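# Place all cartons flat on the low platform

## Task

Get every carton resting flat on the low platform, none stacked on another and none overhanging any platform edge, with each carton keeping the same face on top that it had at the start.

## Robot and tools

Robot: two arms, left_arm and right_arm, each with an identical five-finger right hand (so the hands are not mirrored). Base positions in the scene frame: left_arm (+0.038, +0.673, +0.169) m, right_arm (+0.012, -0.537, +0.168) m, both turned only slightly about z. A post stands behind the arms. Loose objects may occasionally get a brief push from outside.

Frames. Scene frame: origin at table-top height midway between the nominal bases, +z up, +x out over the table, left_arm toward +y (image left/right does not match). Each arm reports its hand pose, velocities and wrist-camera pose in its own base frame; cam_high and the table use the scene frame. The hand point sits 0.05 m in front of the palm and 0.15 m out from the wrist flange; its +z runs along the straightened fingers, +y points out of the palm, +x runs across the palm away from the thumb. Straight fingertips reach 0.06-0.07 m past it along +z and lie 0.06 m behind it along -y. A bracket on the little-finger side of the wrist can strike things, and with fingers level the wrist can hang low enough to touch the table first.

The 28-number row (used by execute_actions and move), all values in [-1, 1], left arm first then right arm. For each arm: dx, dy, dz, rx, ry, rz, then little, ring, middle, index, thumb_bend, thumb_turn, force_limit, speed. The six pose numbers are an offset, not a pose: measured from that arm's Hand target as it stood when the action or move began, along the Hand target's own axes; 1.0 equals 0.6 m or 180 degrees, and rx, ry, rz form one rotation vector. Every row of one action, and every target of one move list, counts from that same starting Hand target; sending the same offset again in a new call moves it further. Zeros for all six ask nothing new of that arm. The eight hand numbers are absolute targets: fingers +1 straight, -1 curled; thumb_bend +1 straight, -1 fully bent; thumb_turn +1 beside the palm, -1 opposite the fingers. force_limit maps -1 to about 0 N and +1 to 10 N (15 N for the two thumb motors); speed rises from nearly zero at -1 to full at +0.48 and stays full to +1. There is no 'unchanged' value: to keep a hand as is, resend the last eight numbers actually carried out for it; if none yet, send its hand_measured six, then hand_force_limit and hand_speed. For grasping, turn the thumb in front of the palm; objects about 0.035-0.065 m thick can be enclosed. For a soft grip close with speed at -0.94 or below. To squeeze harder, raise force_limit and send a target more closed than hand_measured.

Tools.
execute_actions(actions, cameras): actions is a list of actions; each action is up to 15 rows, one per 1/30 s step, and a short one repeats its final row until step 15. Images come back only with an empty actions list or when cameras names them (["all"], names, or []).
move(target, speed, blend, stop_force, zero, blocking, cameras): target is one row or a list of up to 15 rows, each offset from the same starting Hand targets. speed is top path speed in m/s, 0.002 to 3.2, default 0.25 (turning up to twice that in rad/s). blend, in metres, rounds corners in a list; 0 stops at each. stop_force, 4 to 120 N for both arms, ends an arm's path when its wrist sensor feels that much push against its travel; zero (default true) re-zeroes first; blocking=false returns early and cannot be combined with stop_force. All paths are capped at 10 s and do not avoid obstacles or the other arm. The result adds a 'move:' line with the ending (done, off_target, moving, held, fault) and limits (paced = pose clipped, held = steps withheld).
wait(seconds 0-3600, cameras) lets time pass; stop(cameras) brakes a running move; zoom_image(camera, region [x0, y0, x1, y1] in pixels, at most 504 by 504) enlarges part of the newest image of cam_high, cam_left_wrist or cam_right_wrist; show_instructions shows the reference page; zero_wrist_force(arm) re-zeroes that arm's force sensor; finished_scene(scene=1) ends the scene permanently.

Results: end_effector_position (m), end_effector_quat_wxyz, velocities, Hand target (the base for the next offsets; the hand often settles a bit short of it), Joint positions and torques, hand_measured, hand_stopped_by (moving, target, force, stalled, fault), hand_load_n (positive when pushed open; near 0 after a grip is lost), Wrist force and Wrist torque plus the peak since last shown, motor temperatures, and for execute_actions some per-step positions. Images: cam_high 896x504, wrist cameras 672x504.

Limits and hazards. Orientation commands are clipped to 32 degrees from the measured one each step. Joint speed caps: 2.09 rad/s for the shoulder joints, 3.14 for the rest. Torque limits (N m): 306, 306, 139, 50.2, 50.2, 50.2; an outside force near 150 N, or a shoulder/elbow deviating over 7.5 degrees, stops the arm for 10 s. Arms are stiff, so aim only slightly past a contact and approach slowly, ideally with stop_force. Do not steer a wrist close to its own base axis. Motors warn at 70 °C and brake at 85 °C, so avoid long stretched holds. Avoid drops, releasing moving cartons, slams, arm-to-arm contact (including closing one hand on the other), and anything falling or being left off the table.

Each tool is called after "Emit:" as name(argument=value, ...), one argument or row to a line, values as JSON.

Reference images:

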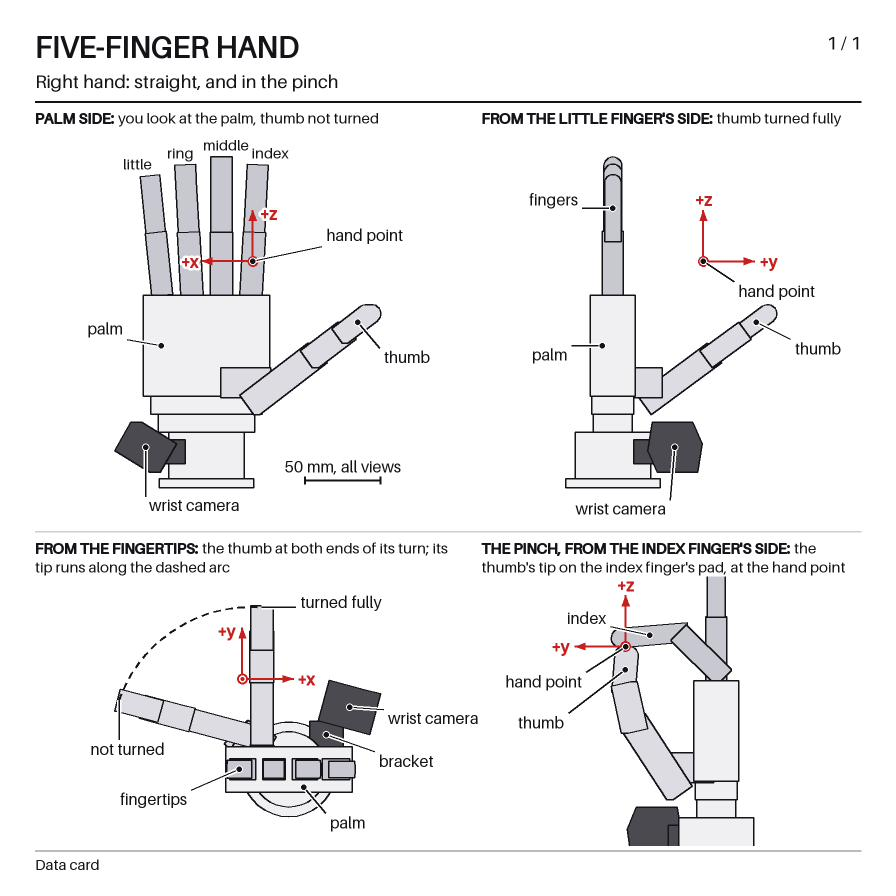

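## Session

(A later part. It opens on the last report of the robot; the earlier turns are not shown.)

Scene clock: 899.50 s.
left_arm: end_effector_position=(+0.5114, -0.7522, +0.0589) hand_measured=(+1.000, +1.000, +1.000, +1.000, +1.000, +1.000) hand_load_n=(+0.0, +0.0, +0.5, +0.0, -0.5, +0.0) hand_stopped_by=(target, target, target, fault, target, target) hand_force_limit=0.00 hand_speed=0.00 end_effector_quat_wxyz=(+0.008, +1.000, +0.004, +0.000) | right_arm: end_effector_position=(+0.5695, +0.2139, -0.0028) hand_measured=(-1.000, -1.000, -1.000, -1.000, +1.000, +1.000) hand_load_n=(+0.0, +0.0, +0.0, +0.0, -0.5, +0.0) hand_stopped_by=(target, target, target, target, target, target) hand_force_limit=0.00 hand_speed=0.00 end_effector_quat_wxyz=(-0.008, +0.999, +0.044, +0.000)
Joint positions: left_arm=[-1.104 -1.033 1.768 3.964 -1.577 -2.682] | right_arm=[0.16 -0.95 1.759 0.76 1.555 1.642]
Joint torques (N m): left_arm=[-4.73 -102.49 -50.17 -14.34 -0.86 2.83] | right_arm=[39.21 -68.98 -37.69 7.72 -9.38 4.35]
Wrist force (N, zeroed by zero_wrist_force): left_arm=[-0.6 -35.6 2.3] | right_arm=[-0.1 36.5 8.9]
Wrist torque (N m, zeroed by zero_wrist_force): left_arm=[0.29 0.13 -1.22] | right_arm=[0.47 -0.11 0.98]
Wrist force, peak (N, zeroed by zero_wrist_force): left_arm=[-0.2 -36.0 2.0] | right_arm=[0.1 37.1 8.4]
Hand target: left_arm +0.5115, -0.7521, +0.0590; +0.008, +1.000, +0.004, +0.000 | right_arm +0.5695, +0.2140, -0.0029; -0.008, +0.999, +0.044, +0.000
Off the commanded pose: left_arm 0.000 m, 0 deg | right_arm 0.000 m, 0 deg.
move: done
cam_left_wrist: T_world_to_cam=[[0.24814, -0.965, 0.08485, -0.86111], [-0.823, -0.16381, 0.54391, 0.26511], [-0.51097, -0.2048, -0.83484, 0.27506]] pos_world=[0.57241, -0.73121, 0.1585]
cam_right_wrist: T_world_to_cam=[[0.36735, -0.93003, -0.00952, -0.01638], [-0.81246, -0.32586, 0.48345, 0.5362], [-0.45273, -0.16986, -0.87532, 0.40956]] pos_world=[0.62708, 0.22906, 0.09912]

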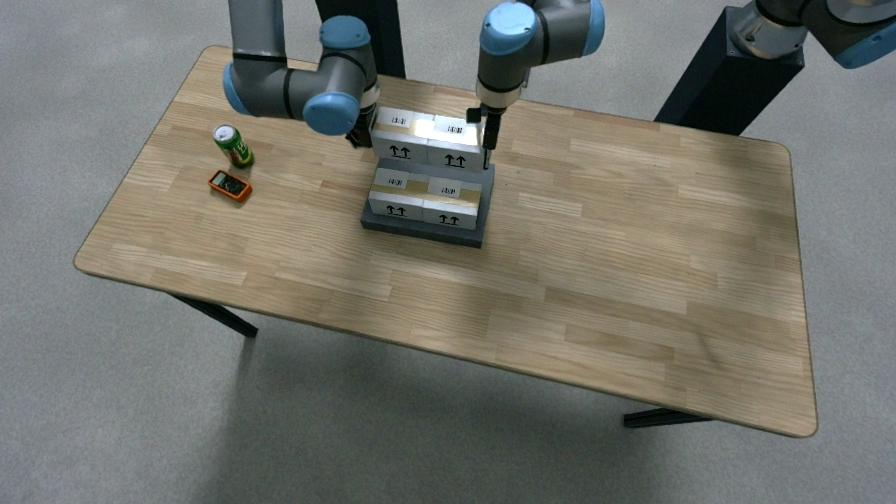

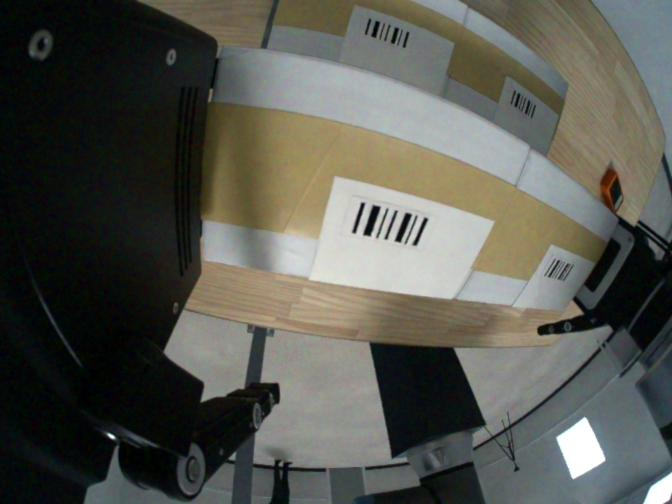

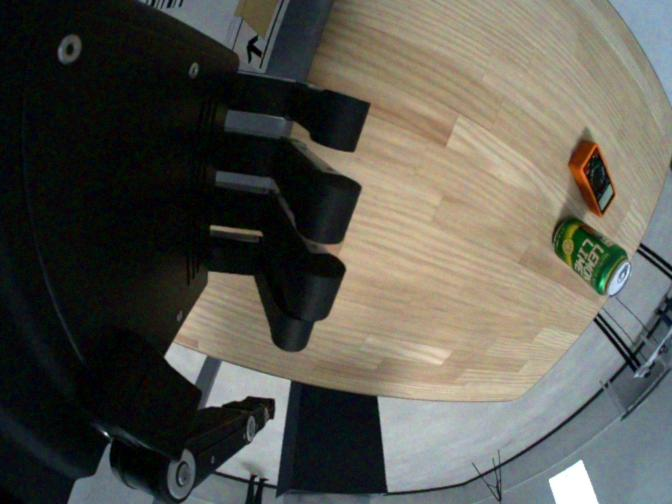

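Emit:
move(
  target=[0,-0.00222,0.1417,0,0,0,1,1,1,1,1,1,0,0, 0,0.00222,0.1417,0,0,0,-1,-1,-1,-1,1,1,0,0],
  speed=0.04,
  cameras=["all"],
)

Emit:
zoom_image(
  camera="cam_high",
  region=[345, 130, 505, 255],
)

Scene clock: 922.30 s.
left_arm: end_effector_position=(+0.5116, -0.7521, -0.0262) hand_measured=(+1.000, +1.000, +1.000, +1.000, +1.000, +1.000) hand_load_n=(+0.5, +0.5, +0.5, +0.5, +0.0, +0.0) hand_stopped_by=(target, target, target, fault, target, target) hand_force_limit=0.00 hand_speed=0.00 end_effector_quat_wxyz=(+0.008, +1.000, +0.004, +0.000) | right_arm: end_effector_position=(+0.5694, +0.2141, -0.0881) hand_measured=(-1.000, -1.000, -1.000, -1.000, +1.000, +1.000) hand_load_n=(+0.0, +0.0, +0.0, +0.0, +0.0, +0.0) hand_stopped_by=(target, target, target, target, target, target) hand_force_limit=0.00 hand_speed=0.00 end_effector_quat_wxyz=(-0.008, +0.999, +0.044, +0.000)
Joint positions: left_arm=[-1.104 -0.931 1.793 3.836 -1.577 -2.682] | right_arm=[0.16 -0.841 1.769 0.642 1.555 1.642]
Joint torques (N m): left_arm=[2.67 -106.03 -49.14 -7.95 -5.46 2.72] | right_arm=[31.12 -109.7 -19.43 8.44 -5.16 3.86]
Wrist force (N, zeroed by zero_wrist_force): left_arm=[-1.8 -26.0 2.0] | right_arm=[0.5 28.0 6.6]
Wrist torque (N m, zeroed by zero_wrist_force): left_arm=[0.32 0.03 -0.93] | right_arm=[0.25 -0.09 0.87]
Wrist force, peak (N, zeroed by zero_wrist_force): left_arm=[-0.3 -34.7 1.1] | right_arm=[-0.5 36.4 7.3]
Hand target: left_arm +0.5116, -0.7521, -0.0260; +0.008, +1.000, +0.004, +0.000 | right_arm +0.5695, +0.2140, -0.0879; -0.008, +0.999, +0.044, +0.000
Off the commanded pose: left_arm 0.000 m, 0 deg | right_arm 0.000 m, 0 deg.
move: done
cam_left_wrist: T_world_to_cam=[[0.24814, -0.96497, 0.08522, -0.85374], [-0.82307, -0.16362, 0.54387, 0.31177], [-0.51087, -0.2051, -0.83483, 0.20388]] pos_world=[0.57261, -0.73101, 0.0734]
cam_right_wrist: T_world_to_cam=[[0.36711, -0.93013, -0.00961, -0.01689], [-0.81241, -0.32564, 0.48368, 0.57731], [-0.45301, -0.16975, -0.87519, 0.33502]] pos_world=[0.62698, 0.22916, 0.01382]

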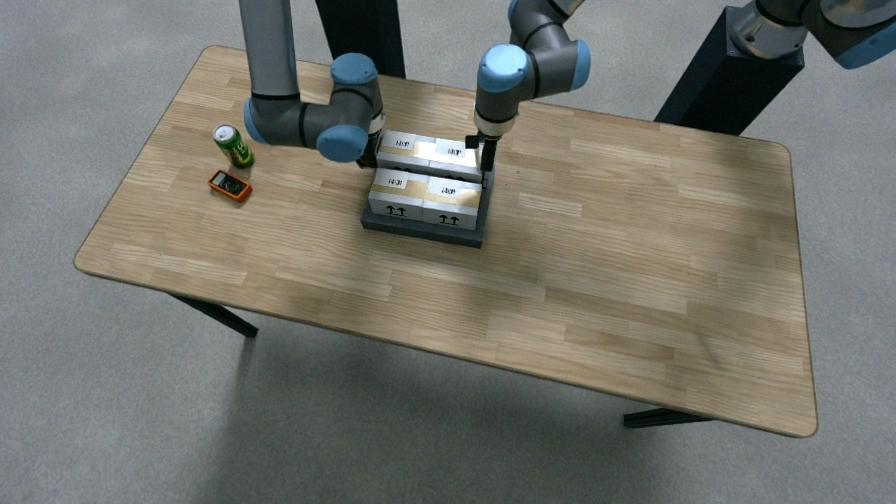

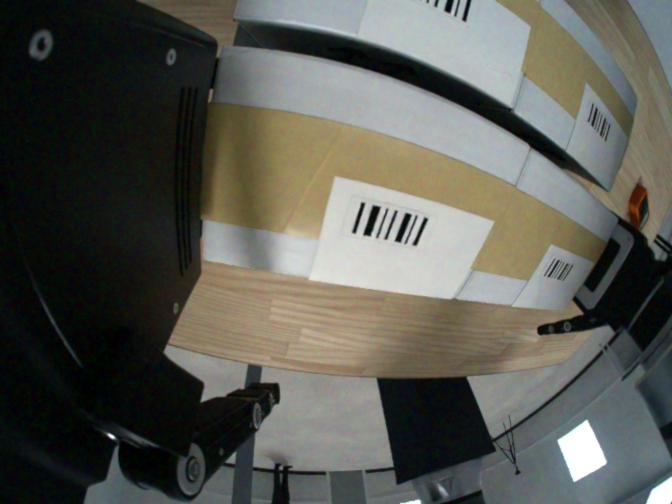

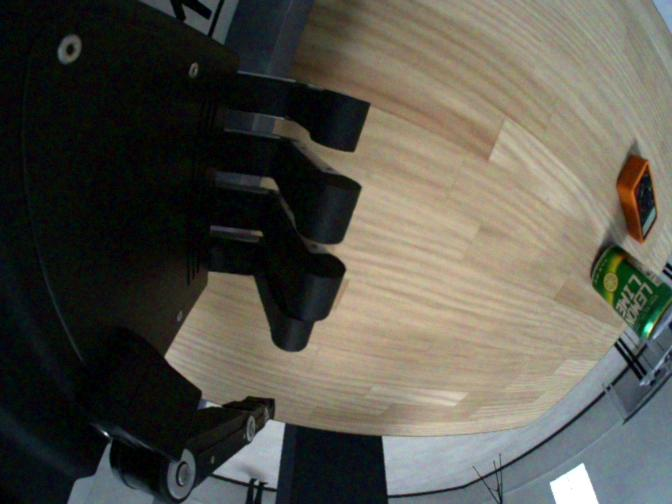

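Scaled by 3.150 from the camera's image (finer frame: 1280x720).

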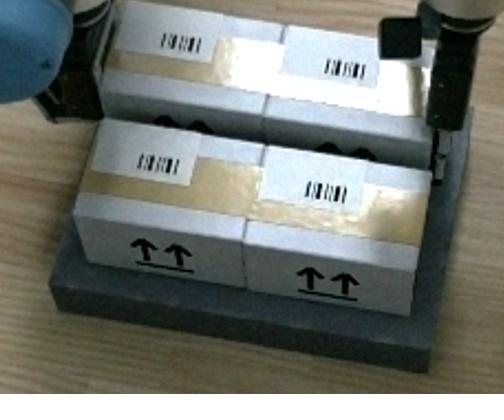

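Emit:
move(
  target=[0,-0.00032,0.02,0,0,0,1,1,1,1,1,1,0,0, 0,0.00032,0.02,0,0,0,-1,-1,-1,-1,1,1,0,0],
  speed=0.02,
)

Emit:
move(
  target=[0,-0.0003,0.02,0,0,0,1,1,1,1,1,1,0,0, 0,0.0003,0.02,0,0,0,-1,-1,-1,-1,1,1,0,0],
  speed=0.005,
  stop_force=6,
)

Scene clock: 933.70 s.
left_arm: end_effector_position=(+0.5116, -0.7521, -0.0381) hand_measured=(+1.000, +1.000, +1.000, +1.000, +1.000, +1.000) hand_load_n=(+0.0, +0.0, +0.5, +0.0, +0.0, +0.0) hand_stopped_by=(target, target, target, fault, target, target) hand_force_limit=0.00 hand_speed=0.00 end_effector_quat_wxyz=(+0.008, +1.000, +0.004, +0.000) | right_arm: end_effector_position=(+0.5695, +0.2140, -0.1001) hand_measured=(-1.000, -1.000, -1.000, -1.000, +1.000, +1.000) hand_load_n=(+0.0, +0.0, +0.0, +0.0, +0.0, +0.0) hand_stopped_by=(target, target, target, target, target, target) hand_force_limit=0.00 hand_speed=0.00 end_effector_quat_wxyz=(-0.008, +0.999, +0.044, +0.000)
Joint positions: left_arm=[-1.104 -0.915 1.794 3.819 -1.577 -2.682] | right_arm=[0.16 -0.825 1.769 0.626 1.555 1.642]
Joint torques (N m): left_arm=[3.5 -100.29 -43.42 -10.79 -5.49 2.63] | right_arm=[20.93 -105.56 -31.09 6.78 -5.91 3.32]
Wrist force (N, zeroed by zero_wrist_force): left_arm=[-1.8 -24.9 2.7] | right_arm=[1.0 26.5 6.7]
Wrist torque (N m, zeroed by zero_wrist_force): left_arm=[0.25 0.02 -0.88] | right_arm=[0.22 -0.11 0.89]
Wrist force, peak (N, zeroed by zero_wrist_force): left_arm=[-1.5 -29.4 3.3] | right_arm=[0.9 31.6 6.6]
Hand target: left_arm +0.5116, -0.7521, -0.0380; +0.008, +1.000, +0.004, +0.000 | right_arm +0.5695, +0.2140, -0.0999; -0.008, +0.999, +0.044, +0.000
Off the commanded pose: left_arm 0.000 m, 0 deg | right_arm 0.000 m, 0 deg.
move: done

Scene clock: 935.97 s.
left_arm: end_effector_position=(+0.5116, -0.7521, -0.0420) hand_measured=(+1.000, +1.000, +1.000, +1.000, +1.000, +1.000) hand_load_n=(+0.0, +0.5, +0.0, +0.5, +0.0, +0.0) hand_stopped_by=(target, target, target, fault, target, target) hand_force_limit=0.00 hand_speed=0.00 end_effector_quat_wxyz=(+0.008, +1.000, +0.004, +0.000) | right_arm: end_effector_position=(+0.5695, +0.2141, -0.1057) hand_measured=(-1.000, -1.000, -1.000, -1.000, +1.000, +1.000) hand_load_n=(+0.0, +0.0, +0.0, +0.0, +0.0, +0.0) hand_stopped_by=(target, target, target, target, target, target) hand_force_limit=0.00 hand_speed=0.00 end_effector_quat_wxyz=(-0.008, +0.999, +0.044, +0.000)
Joint positions: left_arm=[-1.104 -0.91 1.795 3.814 -1.577 -2.682] | right_arm=[0.16 -0.818 1.769 0.619 1.555 1.642]
Joint torques (N m): left_arm=[1.93 -98.51 -48.77 -6.74 -5.66 2.56] | right_arm=[20.52 -105.26 -18 6.52 -6.9 3.57]
Wrist force (N, zeroed by zero_wrist_force): left_arm=[-1.4 -21.4 -5.1] | right_arm=[-0.5 25.7 -0.4]
Wrist torque (N m, zeroed by zero_wrist_force): left_arm=[0.68 0.19 -0.81] | right_arm=[0.78 0.16 0.77]
Wrist force, peak (N, zeroed by zero_wrist_force): left_arm=[-4.1 -28.4 -10.4] | right_arm=[-2.5 29.1 -13.3]
Hand target: left_arm +0.5116, -0.7521, -0.0420; +0.008, +1.000, +0.004, +0.000 (not the last commanded pose) | right_arm +0.5695, +0.2141, -0.1057; -0.008, +0.999, +0.044, +0.000 (not the last commanded pose)
Off the commanded pose: left_arm 0.008 m, 0 deg | right_arm 0.006 m, 0 deg.
move: contact (left_arm, right_arm)

Emit:
move(
  target=[0,-0.03,0,0,0,0,1,1,1,1,1,1,0,0, 0,0.03,0,0,0,0,-1,-1,-1,-1,1,1,0,0],
  speed=0.02,
)

Emit:
move(
  target=[
    [0,0.004,-0.25,0,0,0,1,1,1,1,1,1,0,0, 0,-0.004,-0.25,0,0,0,-1,-1,-1,-1,1,1,0,0],
    [-0.05,-0.35,-0.25,0,0,0,1,1,1,1,1,1,0,0, -0.3,0.05,-0.28,0,0,0,-1,-1,-1,-1,1,1,0,0],
  ],
  speed=0.15,
  blend=[0.02,0],
  cameras=["all"],
)

Emit:
zoom_image(
  camera="cam_high",
  region=[345, 130, 505, 255],
)

Scene clock: 942.10 s.
left_arm: end_effector_position=(+0.5115, -0.7339, -0.0423) hand_measured=(+1.000, +1.000, +1.000, +1.000, +1.000, +1.000) hand_load_n=(+0.0, +0.0, +0.0, +0.0, +0.0, +0.0) hand_stopped_by=(target, target, target, fault, target, target) hand_force_limit=0.00 hand_speed=0.00 end_effector_quat_wxyz=(+0.008, +1.000, +0.004, +0.000) | right_arm: end_effector_position=(+0.5711, +0.1960, -0.1060) hand_measured=(-1.000, -1.000, -1.000, -1.000, +1.000, +1.000) hand_load_n=(+0.0, +0.0, +0.0, +0.0, +0.0, +0.0) hand_stopped_by=(target, target, target, target, target, target) hand_force_limit=0.00 hand_speed=0.00 end_effector_quat_wxyz=(-0.008, +0.999, +0.044, +0.000)
Joint positions: left_arm=[-1.094 -0.925 1.826 3.798 -1.578 -2.672] | right_arm=[0.131 -0.823 1.782 0.611 1.555 1.613]
Joint torques (N m): left_arm=[1.97 -76.03 -37.32 -3.93 -3.41 0.8] | right_arm=[16.69 -97.76 -22.43 3.21 2.31 1.48]
Wrist force (N, zeroed by zero_wrist_force): left_arm=[-1.3 -1.4 0.2] | right_arm=[-0.4 -0.1 0.8]
Wrist torque (N m, zeroed by zero_wrist_force): left_arm=[-0.22 0.27 -0.47] | right_arm=[-0.06 0.04 -0.01]
Wrist force, peak (N, zeroed by zero_wrist_force): left_arm=[-2.0 -21.9 -5.9] | right_arm=[-0.2 26.1 -0.2]
Hand target: left_arm +0.5114, -0.7341, -0.0423; +0.008, +1.000, +0.004, +0.000 | right_arm +0.5711, +0.1961, -0.1060; -0.008, +0.999, +0.044, +0.000
Off the commanded pose: left_arm 0.000 m, 0 deg | right_arm 0.000 m, 0 deg.
move: done

Scene clock: 944.97 s.
left_arm: end_effector_position=(+0.4800, -0.5220, +0.1045) hand_measured=(+1.000, +1.000, +1.000, +1.000, +1.000, +1.000) hand_load_n=(+0.0, +0.0, +0.0, +0.0, +0.0, +0.0) hand_stopped_by=(target, target, target, fault, target, target) hand_force_limit=0.00 hand_speed=0.00 end_effector_quat_wxyz=(+0.008, +1.000, +0.004, +0.000) | right_arm: end_effector_position=(+0.3948, +0.1476, +0.0616) hand_measured=(-1.000, -1.000, -1.000, -1.000, +1.000, +1.000) hand_load_n=(+0.0, +0.0, +0.0, +0.0, +0.0, +0.0) hand_stopped_by=(target, target, target, target, target, target) hand_force_limit=0.00 hand_speed=0.00 end_effector_quat_wxyz=(-0.008, +0.999, +0.044, +0.000)
Joint positions: left_arm=[-0.988 -1.337 2.13 3.905 -1.579 -2.566] | right_arm=[0.074 -1.265 2.131 0.705 1.555 1.556]
Joint torques (N m): left_arm=[-21.84 -50.64 -30.26 -0.69 -3.34 -2.83] | right_arm=[15.56 -47.59 -22.27 7.42 -0.83 3.84]
Wrist force (N, zeroed by zero_wrist_force): left_arm=[-0.9 -1.8 0.1] | right_arm=[-0.4 -0.2 0.7]
Wrist torque (N m, zeroed by zero_wrist_force): left_arm=[-0.23 0.28 -0.34] | right_arm=[-0.07 0.03 -0.02]
Wrist force, peak (N, zeroed by zero_wrist_force): left_arm=[-0.9 -3.7 0.1] | right_arm=[-0.4 -0.2 2.6]
Hand target: left_arm +0.4799, -0.5220, +0.1044; +0.008, +1.000, +0.004, +0.000 | right_arm +0.3947, +0.1476, +0.0616; -0.008, +0.999, +0.044, +0.000
Off the commanded pose: left_arm 0.000 m, 0 deg | right_arm 0.000 m, 0 deg.
move: done
cam_left_wrist: T_world_to_cam=[[0.24831, -0.96491, 0.08536, -0.63509], [-0.82308, -0.1637, 0.54383, 0.2523], [-0.51078, -0.2053, -0.83484, 0.34389]] pos_world=[0.54101, -0.50091, 0.2041]
cam_right_wrist: T_world_to_cam=[[0.36724, -0.93008, -0.00946, -0.0133], [-0.81251, -0.32574, 0.48345, 0.34144], [-0.45273, -0.16986, -0.87532, 0.37565]] pos_world=[0.45238, 0.16266, 0.16362]

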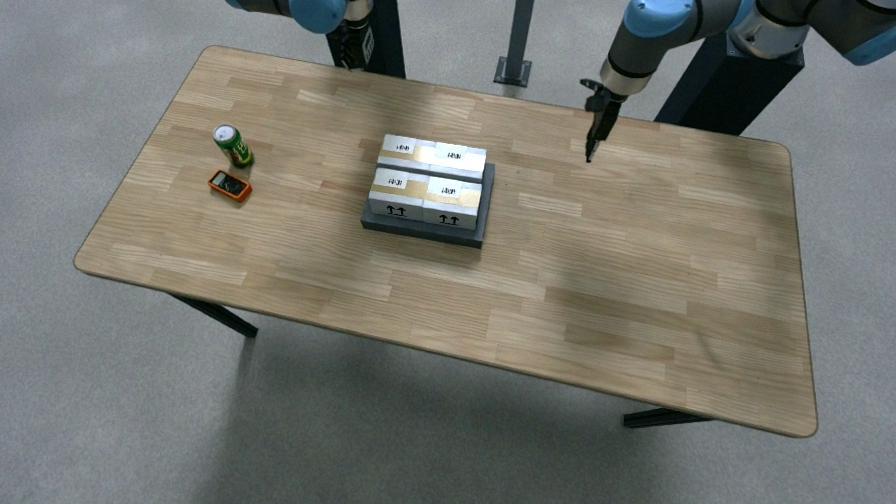

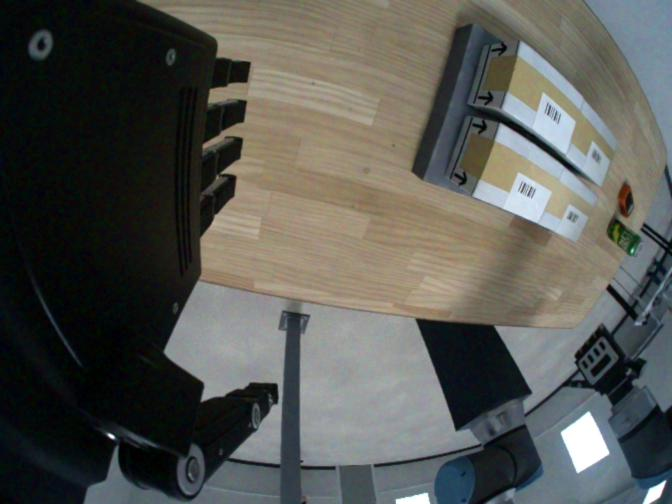

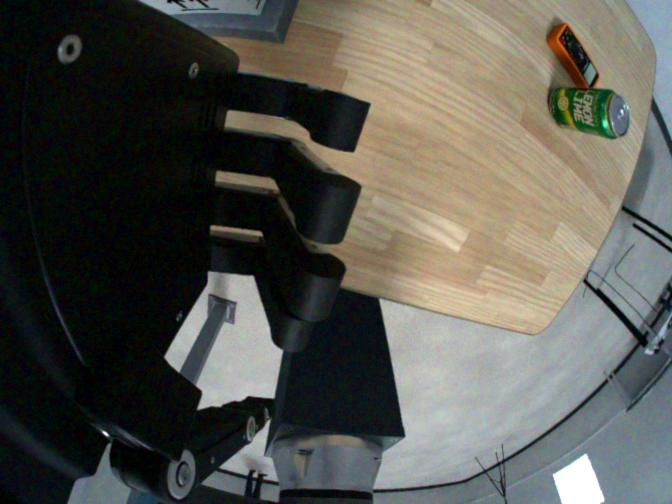

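Scaled by 3.150 from the camera's image (finer frame: 1280x720).

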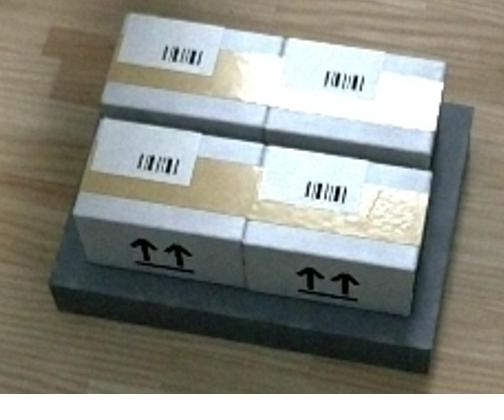

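Emit:
finished_scene(
)

The scene is finished: the task was done.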